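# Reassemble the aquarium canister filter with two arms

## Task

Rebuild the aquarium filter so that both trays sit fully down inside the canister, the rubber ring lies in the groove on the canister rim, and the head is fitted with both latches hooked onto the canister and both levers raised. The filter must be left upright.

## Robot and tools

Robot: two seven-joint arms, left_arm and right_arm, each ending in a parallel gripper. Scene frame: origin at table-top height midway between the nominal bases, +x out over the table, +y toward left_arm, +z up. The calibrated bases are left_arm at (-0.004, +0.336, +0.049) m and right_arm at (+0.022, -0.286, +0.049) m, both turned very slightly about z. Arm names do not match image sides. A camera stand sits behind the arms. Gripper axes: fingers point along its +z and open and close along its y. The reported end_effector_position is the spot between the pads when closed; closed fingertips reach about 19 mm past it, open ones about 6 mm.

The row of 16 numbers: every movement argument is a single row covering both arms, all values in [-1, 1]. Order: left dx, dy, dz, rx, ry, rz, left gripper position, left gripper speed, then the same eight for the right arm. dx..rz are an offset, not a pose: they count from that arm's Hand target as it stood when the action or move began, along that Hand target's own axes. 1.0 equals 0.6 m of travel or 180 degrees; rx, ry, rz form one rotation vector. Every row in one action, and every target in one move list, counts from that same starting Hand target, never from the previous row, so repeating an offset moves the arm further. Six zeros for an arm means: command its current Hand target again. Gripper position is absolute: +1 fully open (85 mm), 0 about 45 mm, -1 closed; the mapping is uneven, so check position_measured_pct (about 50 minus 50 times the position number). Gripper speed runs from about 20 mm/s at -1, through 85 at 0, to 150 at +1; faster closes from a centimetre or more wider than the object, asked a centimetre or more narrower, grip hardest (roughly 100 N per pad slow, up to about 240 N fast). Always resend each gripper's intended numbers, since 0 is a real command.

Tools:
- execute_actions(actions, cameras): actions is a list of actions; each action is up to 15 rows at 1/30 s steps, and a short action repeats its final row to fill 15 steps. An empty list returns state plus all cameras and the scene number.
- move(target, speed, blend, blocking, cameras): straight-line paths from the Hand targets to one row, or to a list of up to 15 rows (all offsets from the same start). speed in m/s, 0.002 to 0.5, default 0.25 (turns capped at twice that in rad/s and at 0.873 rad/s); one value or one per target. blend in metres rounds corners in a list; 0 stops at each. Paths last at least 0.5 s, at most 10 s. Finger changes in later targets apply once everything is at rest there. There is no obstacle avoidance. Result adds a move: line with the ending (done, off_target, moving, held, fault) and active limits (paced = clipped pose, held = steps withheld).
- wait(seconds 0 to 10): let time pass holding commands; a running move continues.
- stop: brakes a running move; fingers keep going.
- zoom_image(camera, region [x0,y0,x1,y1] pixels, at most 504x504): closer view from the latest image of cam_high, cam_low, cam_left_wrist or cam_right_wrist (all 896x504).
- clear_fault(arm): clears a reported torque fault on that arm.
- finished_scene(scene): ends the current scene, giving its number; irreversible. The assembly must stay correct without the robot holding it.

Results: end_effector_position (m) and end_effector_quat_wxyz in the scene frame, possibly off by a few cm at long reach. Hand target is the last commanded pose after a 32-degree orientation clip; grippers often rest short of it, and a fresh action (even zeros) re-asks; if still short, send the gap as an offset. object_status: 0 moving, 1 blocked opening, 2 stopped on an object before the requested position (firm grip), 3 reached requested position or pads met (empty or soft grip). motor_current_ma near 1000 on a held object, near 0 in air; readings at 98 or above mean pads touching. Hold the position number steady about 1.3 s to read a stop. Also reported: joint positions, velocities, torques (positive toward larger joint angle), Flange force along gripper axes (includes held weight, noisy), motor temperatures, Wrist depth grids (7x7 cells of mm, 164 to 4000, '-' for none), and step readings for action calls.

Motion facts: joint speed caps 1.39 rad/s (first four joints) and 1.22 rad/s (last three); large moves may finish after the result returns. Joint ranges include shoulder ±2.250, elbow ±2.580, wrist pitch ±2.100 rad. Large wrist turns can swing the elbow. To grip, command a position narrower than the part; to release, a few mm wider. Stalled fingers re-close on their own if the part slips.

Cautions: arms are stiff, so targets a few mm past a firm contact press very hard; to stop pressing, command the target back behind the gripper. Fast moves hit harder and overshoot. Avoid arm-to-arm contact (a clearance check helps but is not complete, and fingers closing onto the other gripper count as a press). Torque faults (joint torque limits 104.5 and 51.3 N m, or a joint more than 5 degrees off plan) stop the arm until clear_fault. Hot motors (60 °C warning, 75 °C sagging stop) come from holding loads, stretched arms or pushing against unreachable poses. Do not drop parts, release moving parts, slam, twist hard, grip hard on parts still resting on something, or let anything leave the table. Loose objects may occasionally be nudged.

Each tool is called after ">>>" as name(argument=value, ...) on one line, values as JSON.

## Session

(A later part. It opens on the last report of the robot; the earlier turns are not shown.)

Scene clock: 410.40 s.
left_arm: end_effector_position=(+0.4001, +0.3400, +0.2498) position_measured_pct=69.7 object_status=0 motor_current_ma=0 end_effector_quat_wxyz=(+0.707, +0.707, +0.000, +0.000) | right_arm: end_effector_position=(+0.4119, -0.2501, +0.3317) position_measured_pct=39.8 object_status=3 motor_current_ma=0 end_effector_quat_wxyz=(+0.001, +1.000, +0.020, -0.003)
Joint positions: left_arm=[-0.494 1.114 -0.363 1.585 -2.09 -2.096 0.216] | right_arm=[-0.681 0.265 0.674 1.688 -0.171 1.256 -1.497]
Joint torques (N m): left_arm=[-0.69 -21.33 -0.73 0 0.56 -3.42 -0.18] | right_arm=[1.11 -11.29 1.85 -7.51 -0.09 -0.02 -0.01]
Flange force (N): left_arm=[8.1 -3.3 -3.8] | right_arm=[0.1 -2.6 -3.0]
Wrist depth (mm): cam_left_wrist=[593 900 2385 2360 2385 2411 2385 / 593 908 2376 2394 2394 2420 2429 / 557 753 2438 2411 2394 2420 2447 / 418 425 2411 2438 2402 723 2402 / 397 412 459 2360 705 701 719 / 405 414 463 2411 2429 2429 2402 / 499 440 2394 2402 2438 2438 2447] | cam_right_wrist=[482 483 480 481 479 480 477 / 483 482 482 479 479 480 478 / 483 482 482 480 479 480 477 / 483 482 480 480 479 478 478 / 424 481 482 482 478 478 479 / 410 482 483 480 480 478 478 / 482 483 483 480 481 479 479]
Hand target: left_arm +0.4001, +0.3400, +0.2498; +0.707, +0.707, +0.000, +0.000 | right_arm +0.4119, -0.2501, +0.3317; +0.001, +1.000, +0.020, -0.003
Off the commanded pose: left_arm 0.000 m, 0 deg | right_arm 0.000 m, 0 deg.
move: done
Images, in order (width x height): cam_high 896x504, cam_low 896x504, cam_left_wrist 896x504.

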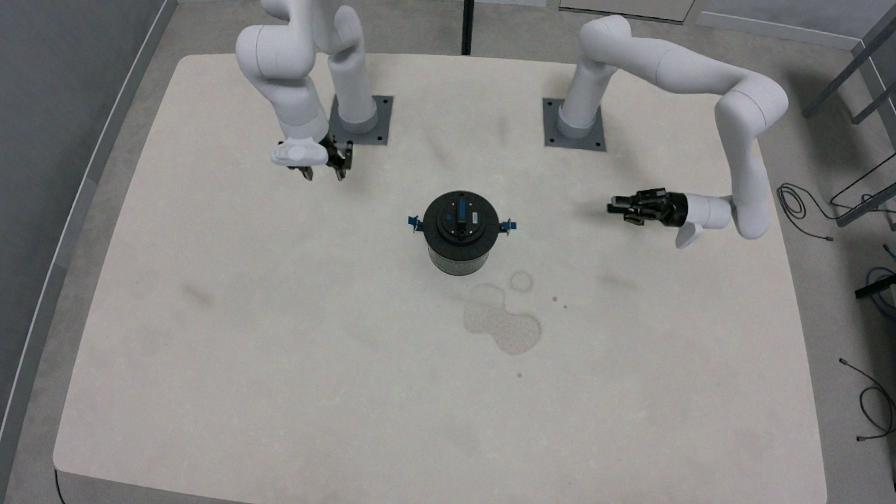

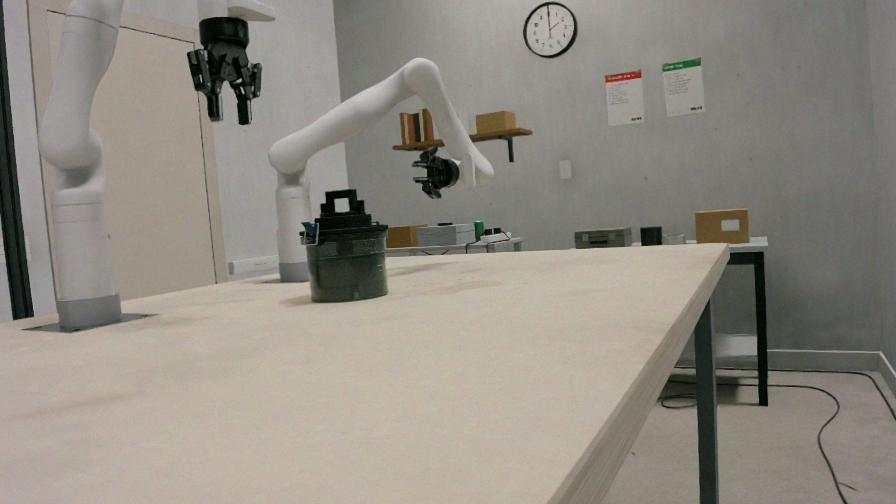

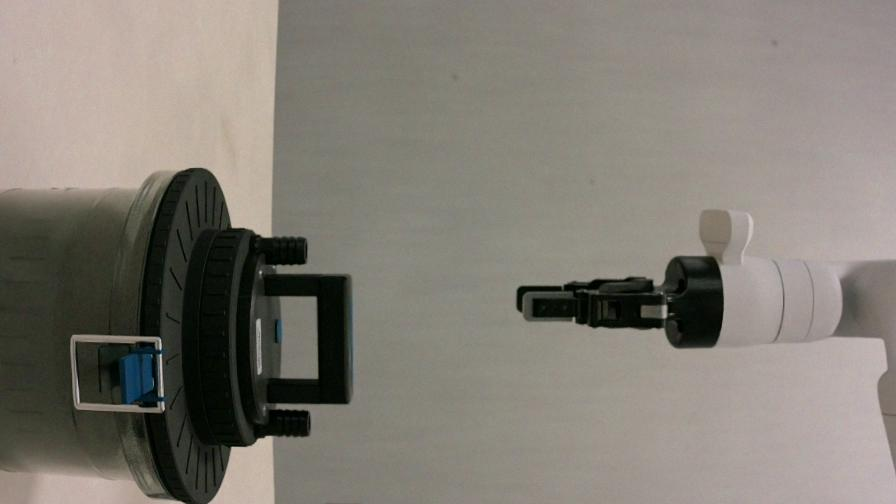

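>>> zoom_image(camera="cam_left_wrist", region=[100, 160, 280, 340])

>>> zoom_image(camera="cam_left_wrist", region=[90, 380, 260, 504])

>>> zoom_image(camera="cam_low", region=[295, 210, 395, 260])

Scaled by 2.800 from the camera's 896x504 image, which has a finer 1280x720 frame.

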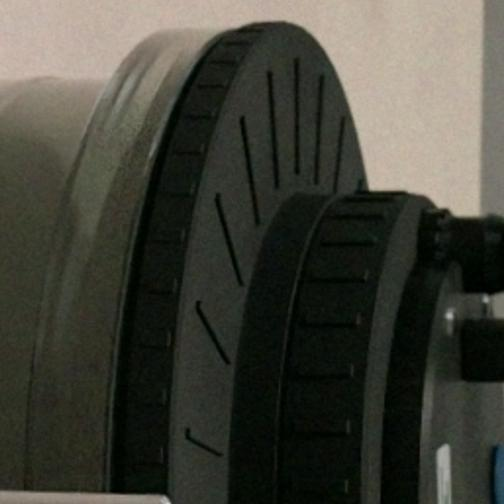

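Scaled by 2.965 from the camera's 896x504 image, which has a finer 1280x720 frame.

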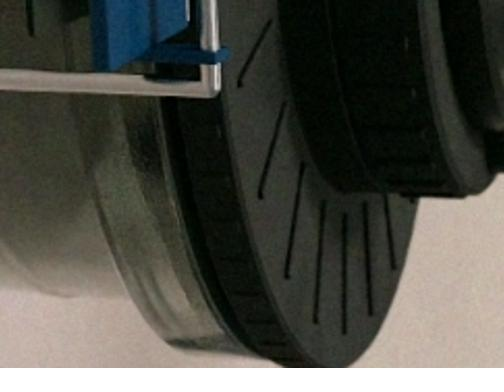

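Scaled by 5.040 from the camera's 896x504 image, which has a finer 1280x720 frame.

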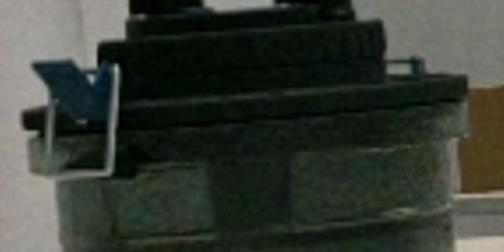

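>>> move(target=[0.0125,-0.108,0.205,0.1954,-0.1954,0.4718,-0.45,-1,0,0,0,0,0,0,0.2,-1], speed=0.2, cameras=["cam_low","cam_high","cam_left_wrist"])

>>> zoom_image(camera="cam_left_wrist", region=[300, 150, 620, 504])

Scene clock: 422.07 s.
left_arm: end_effector_position=(+0.4075, +0.2170, +0.1850) position_measured_pct=72.7 object_status=3 motor_current_ma=0 end_effector_quat_wxyz=(+0.271, +0.653, -0.653, +0.270) | right_arm: end_effector_position=(+0.4119, -0.2501, +0.3317) position_measured_pct=39.8 object_status=3 motor_current_ma=0 end_effector_quat_wxyz=(+0.001, +1.000, +0.020, -0.003)
Joint positions: left_arm=[-0.112 0.661 -0.275 1.916 -2.153 -1.198 -1.034] | right_arm=[-0.681 0.265 0.674 1.688 -0.171 1.256 -1.497]
Joint torques (N m): left_arm=[-0.62 -17.62 -0.29 -1.95 0.99 -2.35 -0.19] | right_arm=[1.11 -11.33 1.87 -7.5 -0.09 -0.02 -0.07]
Flange force (N): left_arm=[-0.1 -8.7 0.5] | right_arm=[0.3 -2.4 -3.0]
Wrist depth (mm): cam_left_wrist=[624 608 290 292 293 620 623 / 548 330 277 272 292 546 561 / 500 306 289 272 292 487 512 / 460 453 277 276 277 466 470 / 426 427 332 254 340 441 433 / 395 405 361 246 394 409 404 / 370 372 373 364 375 382 377] | cam_right_wrist=[483 481 482 481 479 479 477 / 484 482 481 480 478 480 479 / 483 481 479 479 479 480 476 / 483 480 482 480 481 479 477 / 423 483 480 480 479 478 478 / 412 483 480 480 480 479 478 / 484 482 481 482 481 478 479]
Hand target: left_arm +0.4075, +0.2170, +0.1850; +0.271, +0.653, -0.653, +0.270 | right_arm +0.4119, -0.2501, +0.3317; +0.001, +1.000, +0.020, -0.003
Off the commanded pose: left_arm 0.000 m, 0 deg | right_arm 0.000 m, 0 deg.
move: done
Images, in order (width x height): cam_high 896x504, cam_low 896x504, cam_left_wrist 896x504.

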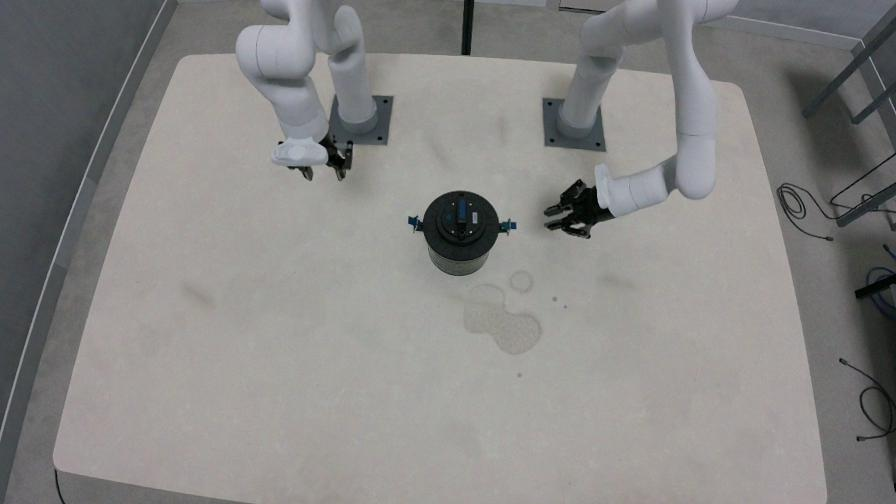

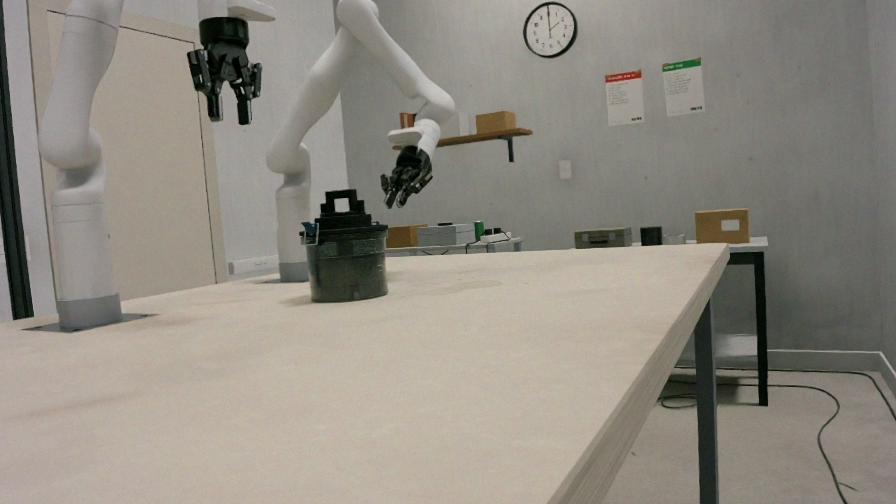

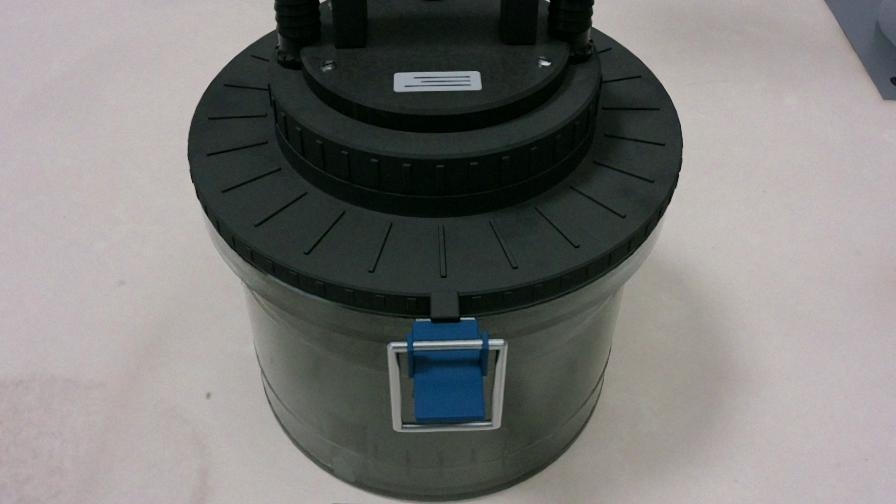

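Scaled by 1.424 from the camera's 896x504 image, which has a finer 1280x720 frame.

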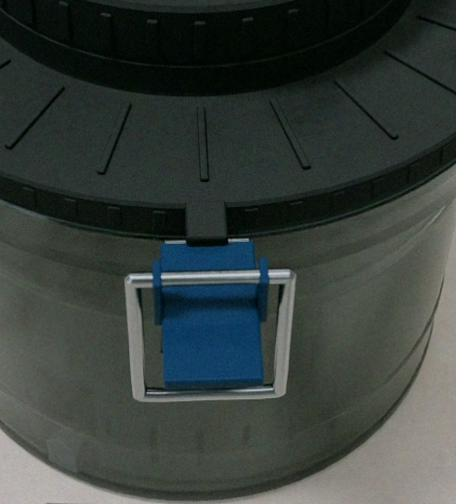

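>>> move(target=[-0.0067,0.0033,0.1277,0,0,0,-0.45,-1,0,0,0,0,0,0,0.2,-1], speed=0.06, cameras=["cam_low","cam_left_wrist"])

>>> zoom_image(camera="cam_low", region=[290, 140, 450, 310])

Scene clock: 425.90 s.
left_arm: end_effector_position=(+0.4055, +0.1657, +0.1280) position_measured_pct=72.7 object_status=3 motor_current_ma=0 end_effector_quat_wxyz=(+0.271, +0.653, -0.653, +0.270) | right_arm: end_effector_position=(+0.4119, -0.2501, +0.3317) position_measured_pct=39.8 object_status=3 motor_current_ma=0 end_effector_quat_wxyz=(+0.001, +1.000, +0.020, -0.003)
Joint positions: left_arm=[-0.039 0.771 -0.209 1.976 -1.995 -1.048 -1.138] | right_arm=[-0.681 0.265 0.674 1.688 -0.171 1.256 -1.497]
Joint torques (N m): left_arm=[-0.6 -18.26 0.12 -0.94 0.82 -2.36 -0.17] | right_arm=[1.08 -11.32 1.91 -7.51 -0.08 0.05 -0.02]
Flange force (N): left_arm=[-0.3 -8.4 1.8] | right_arm=[0.2 -2.5 -2.8]
Wrist depth (mm): cam_left_wrist=[516 242 201 197 204 257 518 / 454 225 197 192 204 232 467 / 407 210 206 203 207 211 425 / 375 198 190 193 194 373 389 / 354 342 255 179 260 359 355 / 330 325 256 168 270 334 334 / 308 309 - - 307 312 309] | cam_right_wrist=[483 481 483 480 479 479 478 / 483 483 482 481 479 479 478 / 482 482 483 481 479 481 477 / 483 483 481 479 479 480 479 / 423 482 481 479 479 477 478 / 412 482 483 480 478 478 478 / 484 483 480 480 480 479 478]
Hand target: left_arm +0.4055, +0.1656, +0.1280; +0.271, +0.653, -0.653, +0.270 | right_arm +0.4119, -0.2501, +0.3317; +0.001, +1.000, +0.020, -0.003
Off the commanded pose: left_arm 0.000 m, 0 deg | right_arm 0.000 m, 0 deg.
move: done
Images, in order (width x height): cam_low 896x504, cam_left_wrist 896x504.

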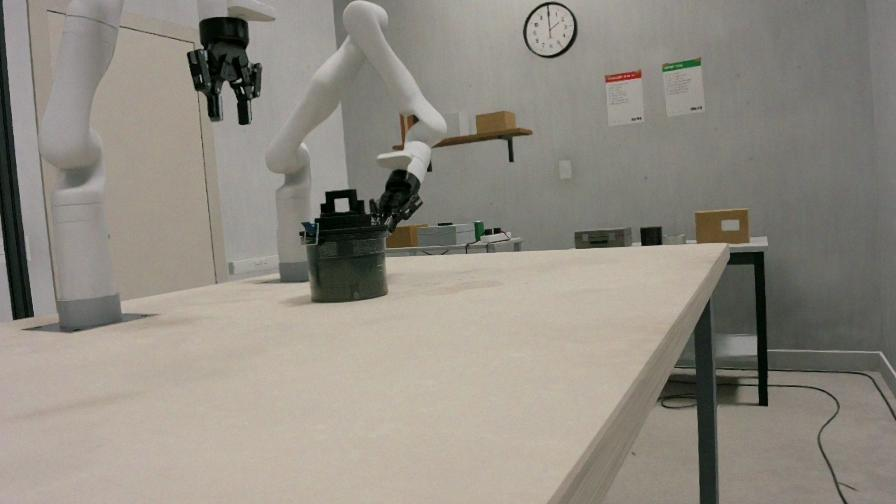

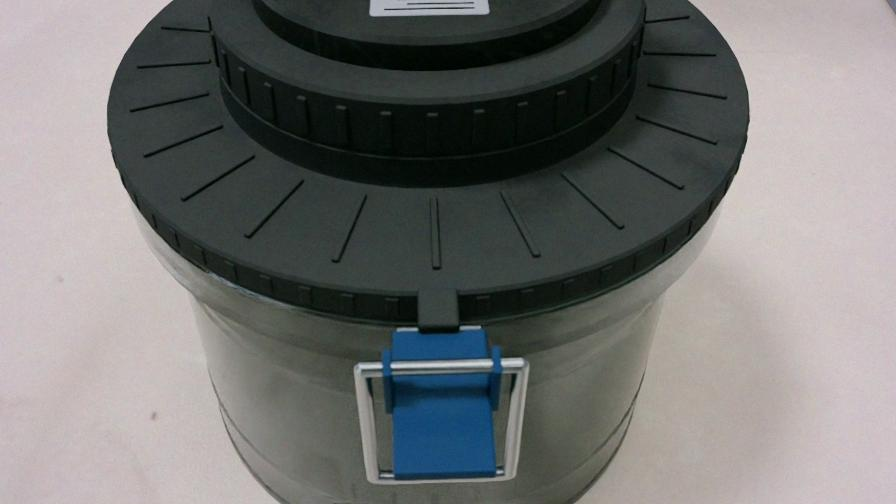

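Scaled by 2.965 from the camera's 896x504 image, which has a finer 1280x720 frame.

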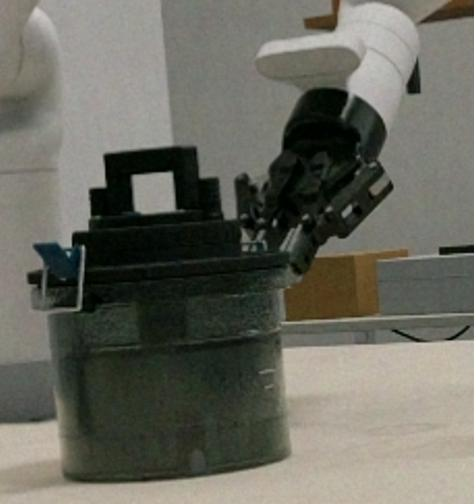

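>>> move(target=[0.0236,0.001,0.0236,0,0,0,-0.45,-1,0,0,0,0,0,0,0.2,-1], speed=0.04, cameras=["cam_left_wrist","cam_low"])

>>> zoom_image(camera="cam_low", region=[350, 190, 430, 270])

Scene clock: 427.63 s.
left_arm: end_effector_position=(+0.4049, +0.1456, +0.1280) position_measured_pct=72.7 object_status=3 motor_current_ma=0 end_effector_quat_wxyz=(+0.271, +0.653, -0.653, +0.270) | right_arm: end_effector_position=(+0.4119, -0.2501, +0.3317) position_measured_pct=39.8 object_status=3 motor_current_ma=0 end_effector_quat_wxyz=(+0.001, +1.000, +0.020, -0.003)
Joint positions: left_arm=[-0.003 0.767 -0.192 1.985 -1.962 -1.021 -1.124] | right_arm=[-0.681 0.265 0.674 1.688 -0.171 1.256 -1.497]
Joint torques (N m): left_arm=[-0.56 -18.19 0.16 -0.98 0.77 -2.42 -0.17] | right_arm=[1.13 -11.34 1.9 -7.5 -0.08 0.02 -0.05]
Flange force (N): left_arm=[0.1 -8.2 2.2] | right_arm=[0.3 -2.5 -2.8]
Wrist depth (mm): cam_left_wrist=[505 205 193 194 199 502 519 / 455 220 183 180 188 227 468 / 216 206 183 179 194 211 425 / 375 194 190 190 193 195 382 / 348 179 179 180 180 185 354 / 329 319 183 171 239 329 335 / 308 304 238 - 259 312 308] | cam_right_wrist=[482 482 481 482 480 478 477 / 482 482 482 480 479 478 479 / 483 482 480 480 478 479 478 / 483 481 479 481 479 480 478 / 423 481 480 481 479 478 479 / 411 483 481 482 479 479 478 / 483 481 482 480 480 478 477]
Hand target: left_arm +0.4049, +0.1456, +0.1280; +0.271, +0.653, -0.653, +0.270 | right_arm +0.4119, -0.2501, +0.3317; +0.001, +1.000, +0.020, -0.003
Off the commanded pose: left_arm 0.000 m, 0 deg | right_arm 0.000 m, 0 deg.
move: done
Images, in order (width x height): cam_low 896x504, cam_left_wrist 896x504.

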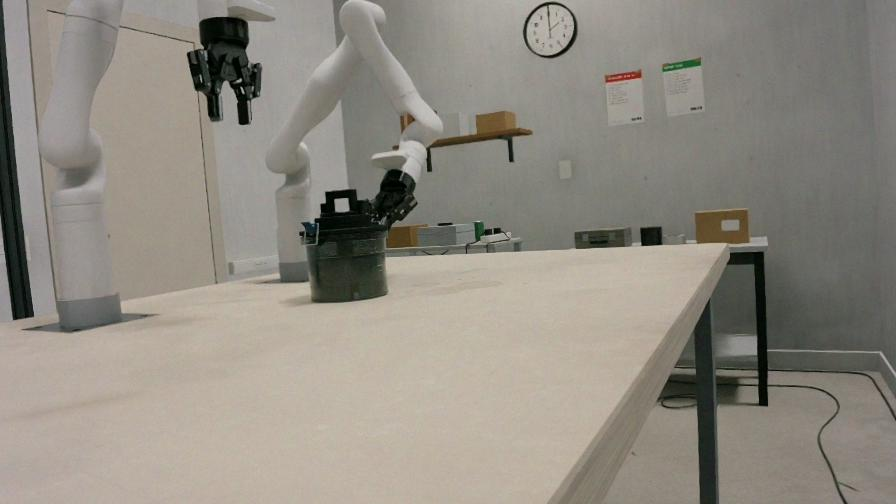

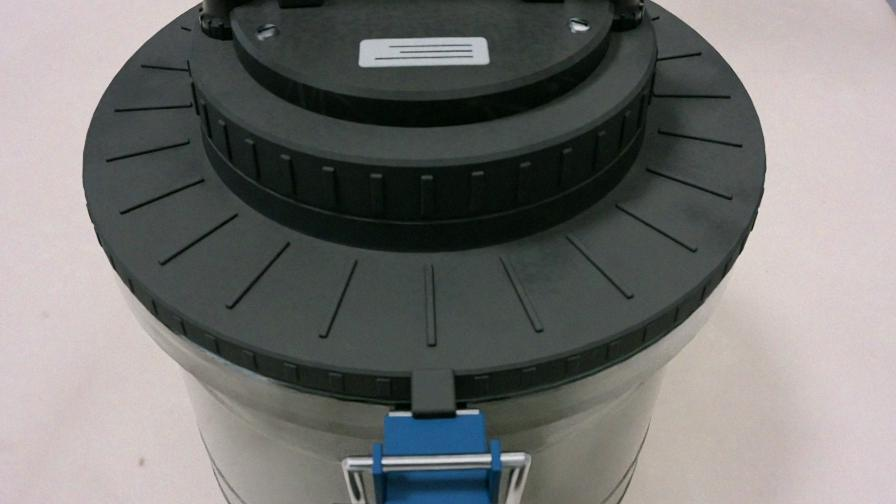

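Scaled by 6.300 from the camera's 896x504 image, which has a finer 1280x720 frame.

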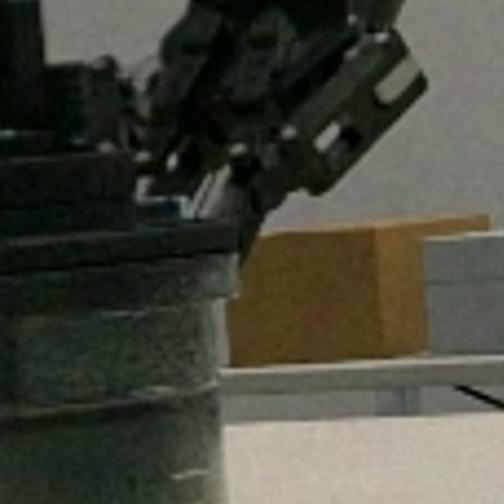

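>>> move(target=[0.0118,-0.001,0.0118,0,0,0,-0.45,-1,0,0,0,0,0,0,0.2,-1], speed=0.04, cameras=["cam_left_wrist"])

>>> move(target=[0.0071,0,0.0071,0,0,0,-0.45,-1,0,0,0,0,0,0,0.2,-1], speed=0.03, cameras=["cam_left_wrist"])

Scene clock: 429.23 s.
left_arm: end_effector_position=(+0.4055, +0.1356, +0.1280) position_measured_pct=72.7 object_status=3 motor_current_ma=0 end_effector_quat_wxyz=(+0.271, +0.653, -0.653, +0.270) | right_arm: end_effector_position=(+0.4119, -0.2501, +0.3317) position_measured_pct=39.8 object_status=3 motor_current_ma=0 end_effector_quat_wxyz=(+0.001, +1.000, +0.020, -0.003)
Joint positions: left_arm=[0.016 0.767 -0.183 1.985 -1.947 -1.008 -1.115] | right_arm=[-0.681 0.265 0.674 1.688 -0.171 1.256 -1.497]
Joint torques (N m): left_arm=[0.05 -18.93 1.17 -1.3 1.08 -3.02 -0.21] | right_arm=[1.1 -11.32 1.86 -7.52 -0.07 0.03 -0.06]
Flange force (N): left_arm=[-2.0 -7.8 2.3] | right_arm=[0.2 -2.4 -2.8]
Wrist depth (mm): cam_left_wrist=[503 202 192 193 194 503 517 / 452 196 179 179 184 226 467 / 215 206 178 176 185 211 424 / 367 194 187 186 190 194 389 / 348 179 180 179 180 181 354 / 328 319 170 170 174 329 334 / 308 303 234 - 242 312 308] | cam_right_wrist=[484 482 481 479 480 478 478 / 483 482 481 480 481 479 478 / 483 481 481 481 480 477 479 / 474 483 482 482 479 479 478 / 407 483 481 480 479 479 477 / 348 482 482 481 480 479 477 / 483 484 480 480 480 479 479]
Hand target: left_arm +0.4055, +0.1356, +0.1280; +0.271, +0.653, -0.653, +0.270 | right_arm +0.4119, -0.2501, +0.3317; +0.001, +1.000, +0.020, -0.003
Off the commanded pose: left_arm 0.000 m, 0 deg | right_arm 0.000 m, 0 deg.
move: done
Images, in order (width x height): cam_left_wrist 896x504.

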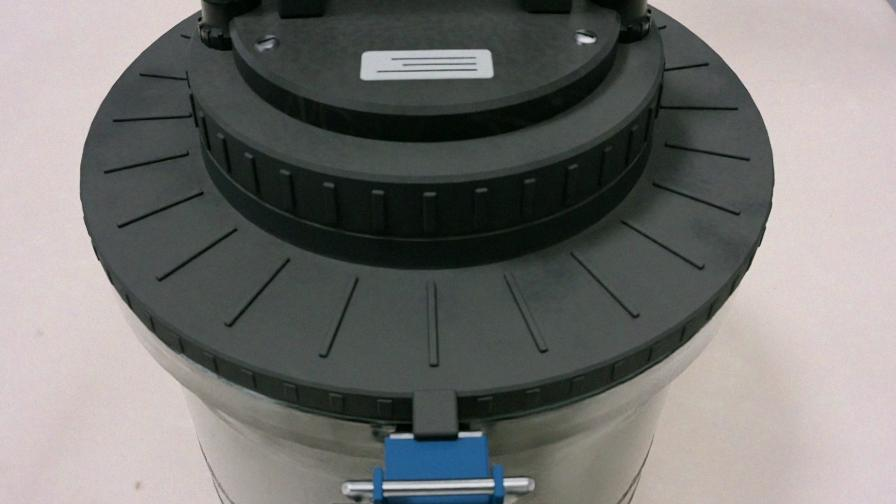

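Scene clock: 429.93 s.
left_arm: end_effector_position=(+0.4055, +0.1296, +0.1280) position_measured_pct=72.7 object_status=3 motor_current_ma=0 end_effector_quat_wxyz=(+0.271, +0.653, -0.653, +0.270) | right_arm: end_effector_position=(+0.4119, -0.2501, +0.3317) position_measured_pct=39.8 object_status=3 motor_current_ma=0 end_effector_quat_wxyz=(+0.001, +1.000, +0.020, -0.003)
Joint positions: left_arm=[0.027 0.766 -0.178 1.986 -1.938 -1 -1.11] | right_arm=[-0.681 0.265 0.674 1.688 -0.171 1.256 -1.497]
Joint torques (N m): left_arm=[0.37 -18.78 1.43 -1.17 1.11 -3.12 -0.27] | right_arm=[1.09 -11.33 1.83 -7.53 -0.12 0.04 -0.09]
Flange force (N): left_arm=[-1.9 -8.2 1.5] | right_arm=[0.2 -2.3 -2.7]
Wrist depth (mm): cam_left_wrist=[505 201 191 193 193 499 517 / 456 196 179 179 184 226 466 / 216 206 178 175 184 211 423 / 368 193 187 186 190 195 384 / 347 179 179 180 177 183 354 / 329 319 170 170 174 329 335 / 308 304 234 - 242 312 309] | cam_right_wrist=[484 482 483 481 480 478 478 / 483 481 482 482 480 478 477 / 483 481 481 481 480 479 478 / 468 483 482 479 480 478 478 / 409 484 482 479 479 478 478 / 348 483 482 480 479 480 478 / 484 482 482 480 479 479 478]
Hand target: left_arm +0.4055, +0.1296, +0.1280; +0.271, +0.653, -0.653, +0.270 | right_arm +0.4119, -0.2501, +0.3317; +0.001, +1.000, +0.020, -0.003
Off the commanded pose: left_arm 0.000 m, 0 deg | right_arm 0.000 m, 0 deg.
move: done
Images, in order (width x height): cam_left_wrist 896x504.

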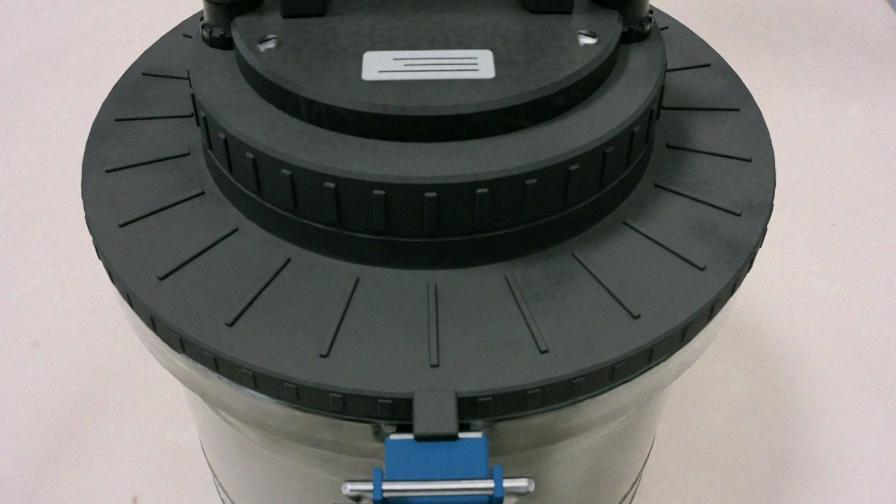

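>>> move(target=[[-0.05,0,-0.1,0,0,0,-0.45,-1,0,0,0,0,0,0,0.2,-1],[-0.14,0,-0.13,0,0.194,0,-1,-1,0,0,0,0,0,0,0.2,-1]], speed=0.12, cameras=["cam_left_wrist","cam_low"])

Scene clock: 441.30 s.
left_arm: end_effector_position=(+0.4055, +0.2441, +0.1237) position_measured_pct=98.3 object_status=0 motor_current_ma=400 end_effector_quat_wxyz=(+0.454, +0.542, -0.542, +0.454) | right_arm: end_effector_position=(+0.4119, -0.2501, +0.3317) position_measured_pct=39.8 object_status=3 motor_current_ma=0 end_effector_quat_wxyz=(+0.001, +1.000, +0.020, -0.003)
Joint positions: left_arm=[-0.484 1.205 -0.083 1.712 -2.086 -1.573 -1.411] | right_arm=[-0.681 0.265 0.674 1.688 -0.171 1.256 -1.497]
Joint torques (N m): left_arm=[-0.6 -20.39 1.64 1.49 0.45 -3.38 -0.2] | right_arm=[1.15 -11.4 1.87 -7.47 -0.12 0.02 -0.08]
Flange force (N): left_arm=[-4.5 -7.6 -1.0] | right_arm=[0.5 -2.5 -2.9]
Wrist depth (mm): cam_left_wrist=[2218 2232 2218 2232 2210 2232 2248 / 2271 2263 2248 2278 2263 2255 2255 / 2278 2310 364 362 2294 2343 2310 / 1165 1182 333 323 336 1235 1124 / 806 755 306 285 310 782 730 / 590 624 395 374 395 635 605 / 479 484 340 324 355 493 494] | cam_right_wrist=[482 482 480 481 480 478 478 / 481 482 480 480 480 478 478 / 483 482 481 480 479 479 479 / 469 483 481 482 480 477 477 / 410 482 481 479 481 482 477 / 347 482 481 479 479 478 480 / 482 482 482 480 480 478 477]
Hand target: left_arm +0.4055, +0.2441, +0.1237; +0.454, +0.542, -0.542, +0.454 | right_arm +0.4119, -0.2501, +0.3317; +0.001, +1.000, +0.020, -0.003
Off the commanded pose: left_arm 0.000 m, 0 deg | right_arm 0.000 m, 0 deg.
move: done
Images, in order (width x height): cam_low 896x504, cam_left_wrist 896x504.

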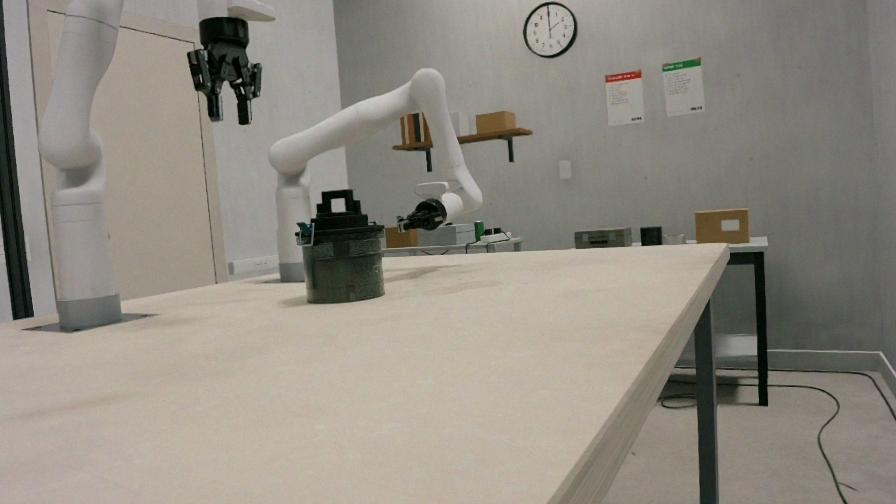

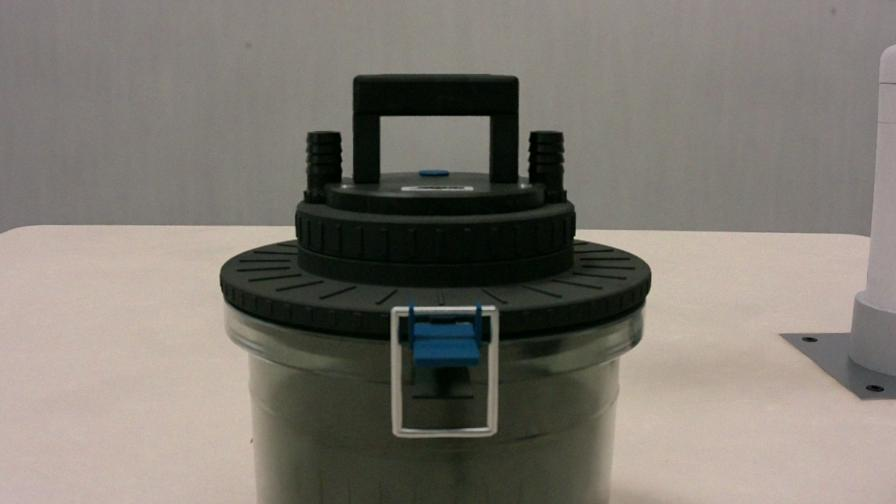

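>>> zoom_image(camera="cam_left_wrist", region=[370, 280, 520, 450])

>>> zoom_image(camera="cam_left_wrist", region=[210, 240, 390, 400])

>>> zoom_image(camera="cam_left_wrist", region=[500, 240, 680, 400])

Scaled by 2.965 from the camera's 896x504 image, which has a finer 1280x720 frame.

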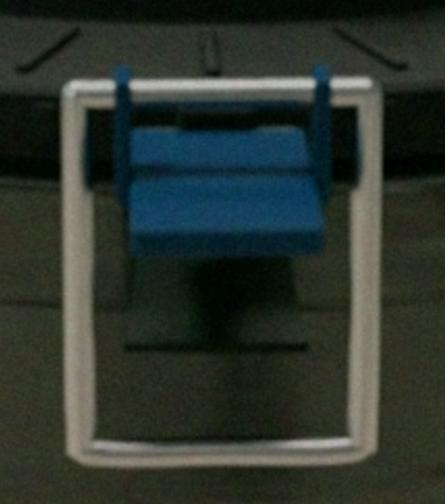

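Scaled by 2.800 from the camera's 896x504 image, which has a finer 1280x720 frame.

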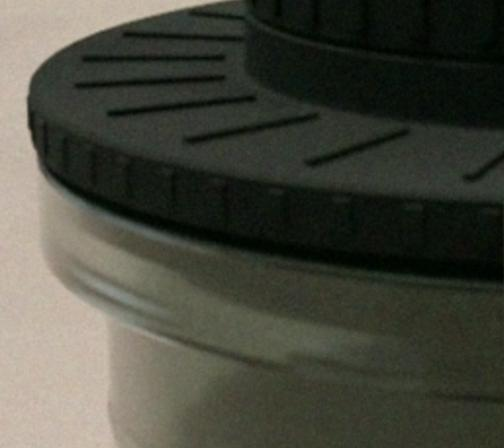

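Scaled by 2.800 from the camera's 896x504 image, which has a finer 1280x720 frame.

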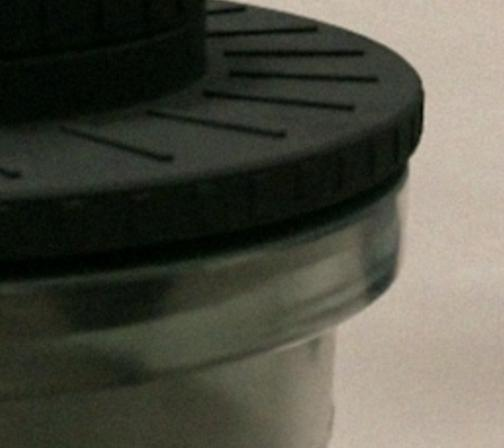

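>>> move(target=[0,0,0,0,0,0,-1,-1,-0.0865,-0.4335,-0.047,0,0,0,0.2,-1], cameras=["cam_right_wrist"])

Scene clock: 447.23 s.
left_arm: end_effector_position=(+0.4055, +0.2441, +0.1237) position_measured_pct=98.7 object_status=3 motor_current_ma=930 end_effector_quat_wxyz=(+0.454, +0.542, -0.542, +0.454) | right_arm: end_effector_position=(+0.3498, +0.0078, +0.3598) position_measured_pct=39.8 object_status=3 motor_current_ma=0 end_effector_quat_wxyz=(+0.001, +1.000, +0.020, -0.003)
Joint positions: left_arm=[-0.484 1.205 -0.083 1.712 -2.086 -1.573 -1.411] | right_arm=[-1.148 0.349 0.52 1.462 -0.176 1.383 -2.148]
Joint torques (N m): left_arm=[-0.57 -20.38 1.63 1.5 0.44 -3.39 -0.14] | right_arm=[1.14 -14.12 1.93 -7.76 -0.09 0.02 -0.08]
Flange force (N): left_arm=[-4.6 -7.5 -1.0] | right_arm=[-0.6 -2.4 -2.7]
Wrist depth (mm): cam_left_wrist=[2195 2188 2210 2195 2255 2255 2225 / 2271 2248 2248 2218 2255 2255 2302 / 2294 2278 363 363 2310 2310 2326 / 1169 1180 333 323 336 1230 1114 / 808 754 307 285 310 779 729 / 588 621 395 373 395 636 606 / 481 483 339 324 355 491 493] | cam_right_wrist=[512 510 509 509 508 507 505 / 509 509 374 374 372 508 507 / 512 510 374 341 349 507 507 / 508 376 372 301 341 372 507 / 510 510 373 339 347 507 507 / 511 510 373 372 372 507 505 / 512 512 510 508 507 507 508]
Hand target: left_arm +0.4055, +0.2441, +0.1237; +0.454, +0.542, -0.542, +0.454 | right_arm +0.3498, +0.0078, +0.3598; +0.001, +1.000, +0.020, -0.003
Off the commanded pose: left_arm 0.000 m, 0 deg | right_arm 0.000 m, 0 deg.
move: done
Images, in order (width x height): cam_right_wrist 896x504.

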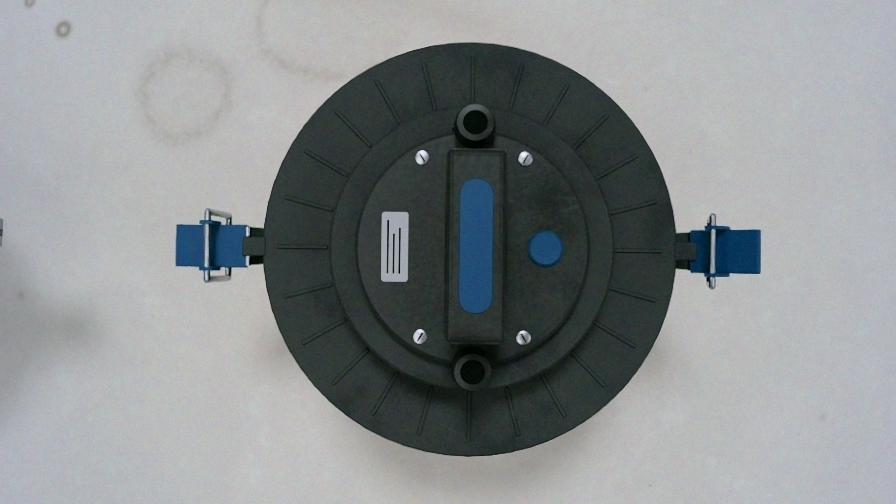

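>>> move(target=[[0,0,0,0,0,0,-1,-1,0.0998,0.0108,0.18,0,0,0.005,0.2,-1],[0,0,0,0,0,0,-1,-1,0.0998,0.0108,0.2745,0,0,0.005,0.2,-1],[0,0,0,0,0,0,-1,-1,0.0998,0.0108,0.2745,0,0,0.005,-1,-1]], speed=[0.2,0.06,0.05], cameras=["cam_left_wrist"])

Scene clock: 452.93 s.
left_arm: end_effector_position=(+0.4055, +0.2441, +0.1237) position_measured_pct=98.7 object_status=3 motor_current_ma=930 end_effector_quat_wxyz=(+0.454, +0.542, -0.542, +0.454) | right_arm: end_effector_position=(+0.4088, +0.0034, +0.1947) position_measured_pct=77.5 object_status=0 motor_current_ma=1000 end_effector_quat_wxyz=(+0.001, +1.000, +0.012, -0.003)
Joint positions: left_arm=[-0.484 1.205 -0.083 1.712 -2.086 -1.573 -1.411] | right_arm=[-0.99 0.612 0.465 1.628 -0.317 0.984 -1.962]
Joint torques (N m): left_arm=[-0.64 -20.38 1.59 1.48 0.49 -3.41 -0.2] | right_arm=[1.6 -14.66 2.87 -4.73 0.18 -0.16 -0.18]
Flange force (N): left_arm=[-4.5 -7.6 -0.9] | right_arm=[-0.4 -3.3 -8.2]
Wrist depth (mm): cam_left_wrist=[2203 2218 2240 338 2240 2271 2263 / 2263 2286 2255 357 2225 2271 2271 / 2294 2302 362 355 2263 2278 2326 / 1165 1184 334 324 337 1239 1126 / 816 761 306 294 311 782 729 / 589 621 396 373 395 634 605 / 479 483 339 324 355 491 491] | cam_right_wrist=[345 344 343 343 342 341 341 / 344 345 343 343 342 341 341 / 345 344 208 208 208 341 341 / 344 208 208 208 208 207 341 / 346 208 184 - 184 207 341 / 345 207 176 175 175 207 341 / 210 207 175 - 175 183 207]
Hand target: left_arm +0.4055, +0.2441, +0.1237; +0.454, +0.542, -0.542, +0.454 | right_arm +0.4088, +0.0034, +0.1947; +0.001, +1.000, +0.012, -0.003
Off the commanded pose: left_arm 0.000 m, 0 deg | right_arm 0.000 m, 0 deg.
move: done
Images, in order (width x height): cam_left_wrist 896x504.

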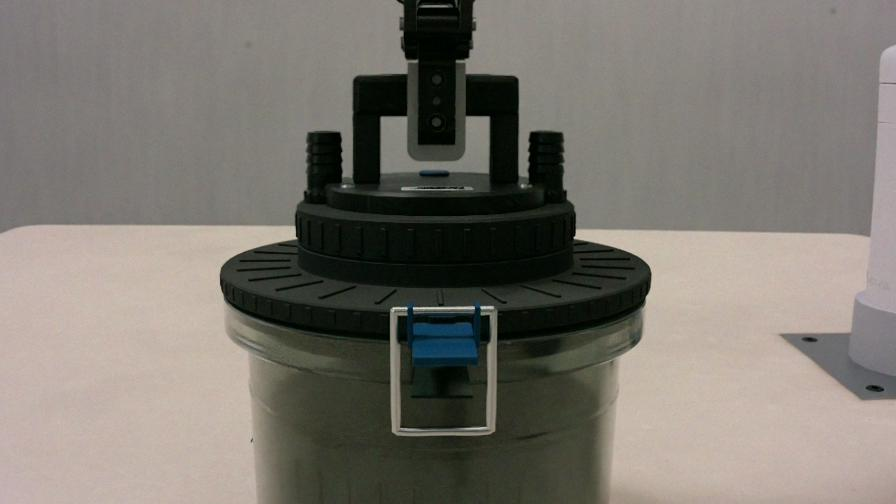

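>>> move(target=[0,0,0,0,0,0,-1,-1,0,0,0.0037,0,0,0,-1,-1], speed=0.02, cameras=["cam_left_wrist"])

>>> zoom_image(camera="cam_left_wrist", region=[370, 280, 520, 450])

Scene clock: 454.20 s.
left_arm: end_effector_position=(+0.4055, +0.2441, +0.1237) position_measured_pct=98.7 object_status=3 motor_current_ma=930 end_effector_quat_wxyz=(+0.454, +0.542, -0.542, +0.454) | right_arm: end_effector_position=(+0.4088, +0.0034, +0.1926) position_measured_pct=77.5 object_status=2 motor_current_ma=1000 end_effector_quat_wxyz=(+0.001, +1.000, +0.012, -0.003)
Joint positions: left_arm=[-0.484 1.205 -0.083 1.712 -2.086 -1.573 -1.411] | right_arm=[-0.989 0.615 0.464 1.63 -0.319 0.978 -1.961]
Joint torques (N m): left_arm=[-0.53 -20.45 1.6 1.5 0.46 -3.37 -0.18] | right_arm=[2.87 10.29 -0.63 3.82 -0.13 -4.49 -0.13]
Flange force (N): left_arm=[-4.7 -7.6 -1.1] | right_arm=[-11.6 1.1 -67.6]
Wrist depth (mm): cam_left_wrist=[2210 2195 2263 338 2255 2225 2263 / 2255 2263 2286 357 2248 2248 2255 / 2302 2263 364 354 2263 2326 2271 / 1171 1176 335 323 337 1232 1116 / 812 757 308 275 311 780 729 / 589 626 397 372 395 635 607 / 480 483 340 323 355 492 490] | cam_right_wrist=[344 343 343 342 342 341 340 / 345 344 343 343 342 342 341 / 344 345 208 208 208 341 340 / 345 208 208 208 207 207 341 / 344 208 184 - 183 207 340 / 344 207 176 176 175 207 340 / 210 208 175 - 175 183 207]
Hand target: left_arm +0.4055, +0.2441, +0.1237; +0.454, +0.542, -0.542, +0.454 | right_arm +0.4088, +0.0034, +0.1925; +0.001, +1.000, +0.012, -0.003
Off the commanded pose: left_arm 0.000 m, 0 deg | right_arm 0.000 m, 0 deg.
move: done
Images, in order (width x height): cam_left_wrist 896x504.

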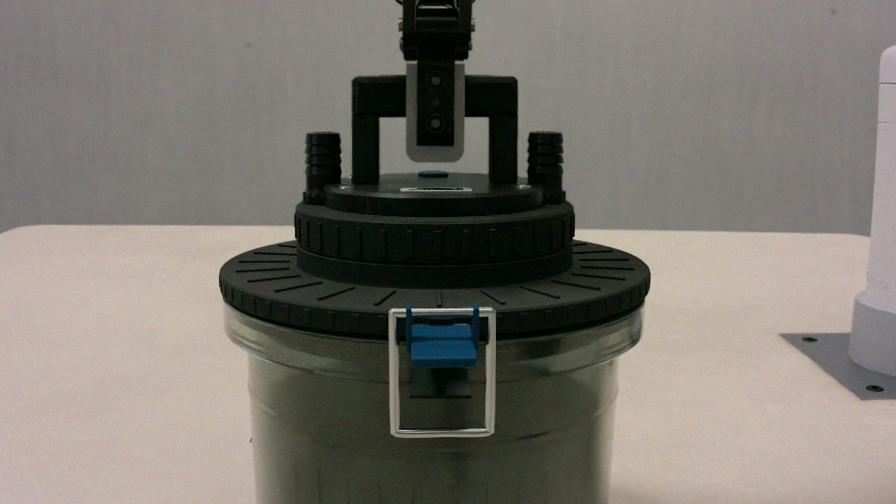

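Scaled by 2.965 from the camera's 896x504 image, which has a finer 1280x720 frame.

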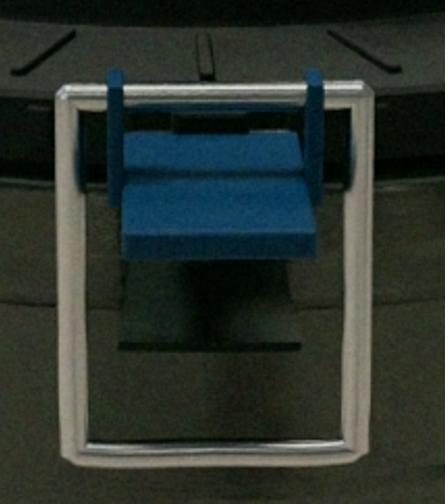

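>>> move(target=[[0.0097,0.0012,0.1259,0,0,0,-1,-1,0,0,0,0,0,0,-1,-1],[0.016,0.0012,0.162,0,0,0,-1,-1,0,0,0,0,0,0,-1,-1]], speed=[0.1,0.03], cameras=["cam_low","cam_left_wrist"])

>>> zoom_image(camera="cam_low", region=[340, 180, 440, 280])

Scene clock: 458.67 s.
left_arm: end_effector_position=(+0.4048, +0.1468, +0.1162) position_measured_pct=98.7 object_status=3 motor_current_ma=930 end_effector_quat_wxyz=(+0.454, +0.542, -0.542, +0.454) | right_arm: end_effector_position=(+0.4088, +0.0034, +0.1925) position_measured_pct=77.5 object_status=2 motor_current_ma=1000 end_effector_quat_wxyz=(+0.001, +1.000, +0.012, -0.003)
Joint positions: left_arm=[-0.341 1.208 0 1.833 -1.923 -1.429 -1.474] | right_arm=[-0.989 0.615 0.464 1.63 -0.319 0.978 -1.961]
Joint torques (N m): left_arm=[-0.65 -19.68 2.46 2.09 0.24 -3.41 -0.19] | right_arm=[2.89 12.08 -0.92 4.83 -0.06 -4.5 -0.13]
Flange force (N): left_arm=[-4.3 -7.4 1.0] | right_arm=[-11.4 1.0 -71.6]
Wrist depth (mm): cam_left_wrist=[2125 2125 2112 254 2146 2203 2174 / 2132 2174 263 256 2146 2188 2195 / 2167 2188 266 261 270 2153 2203 / 1114 1026 235 227 247 1190 1085 / 785 254 229 226 237 261 819 / 568 216 205 201 208 220 582 / 465 446 292 173 291 475 476] | cam_right_wrist=[344 344 343 343 342 341 340 / 344 344 344 342 341 341 340 / 344 344 208 208 208 342 340 / 344 208 208 208 208 207 340 / 345 208 184 - 183 207 341 / 345 207 176 175 175 207 341 / 210 207 175 - 175 183 207]
Hand target: left_arm +0.4048, +0.1468, +0.1162; +0.454, +0.542, -0.542, +0.454 | right_arm +0.4088, +0.0034, +0.1925; +0.001, +1.000, +0.012, -0.003
Off the commanded pose: left_arm 0.000 m, 0 deg | right_arm 0.000 m, 0 deg.
move: done
Images, in order (width x height): cam_low 896x504, cam_left_wrist 896x504.

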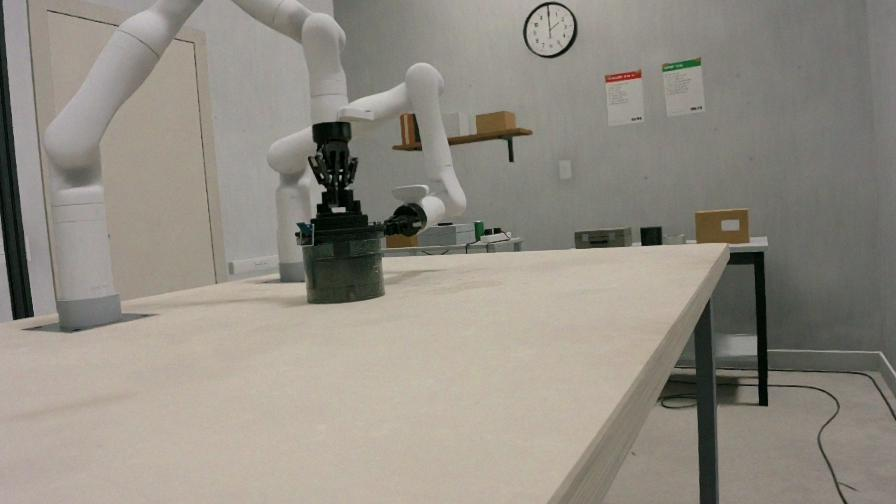

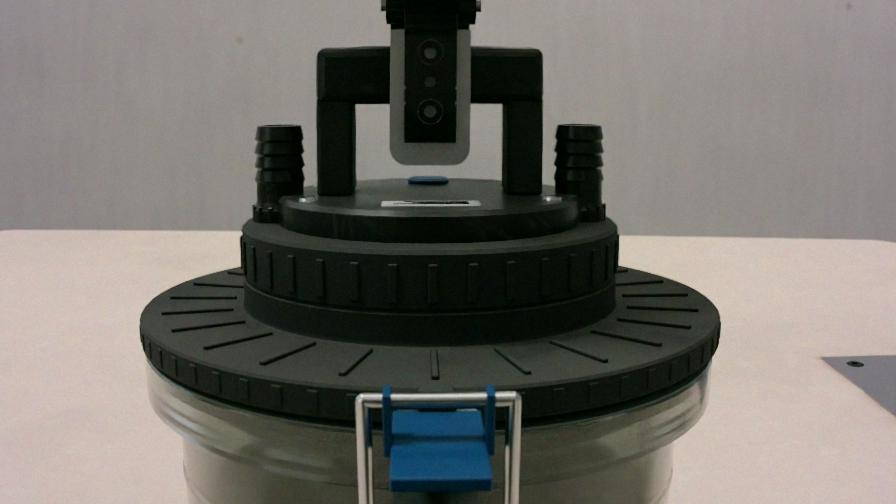

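Scaled by 5.040 from the camera's 896x504 image, which has a finer 1280x720 frame.

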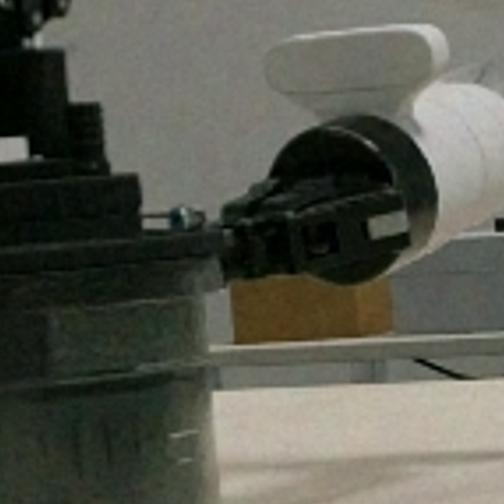

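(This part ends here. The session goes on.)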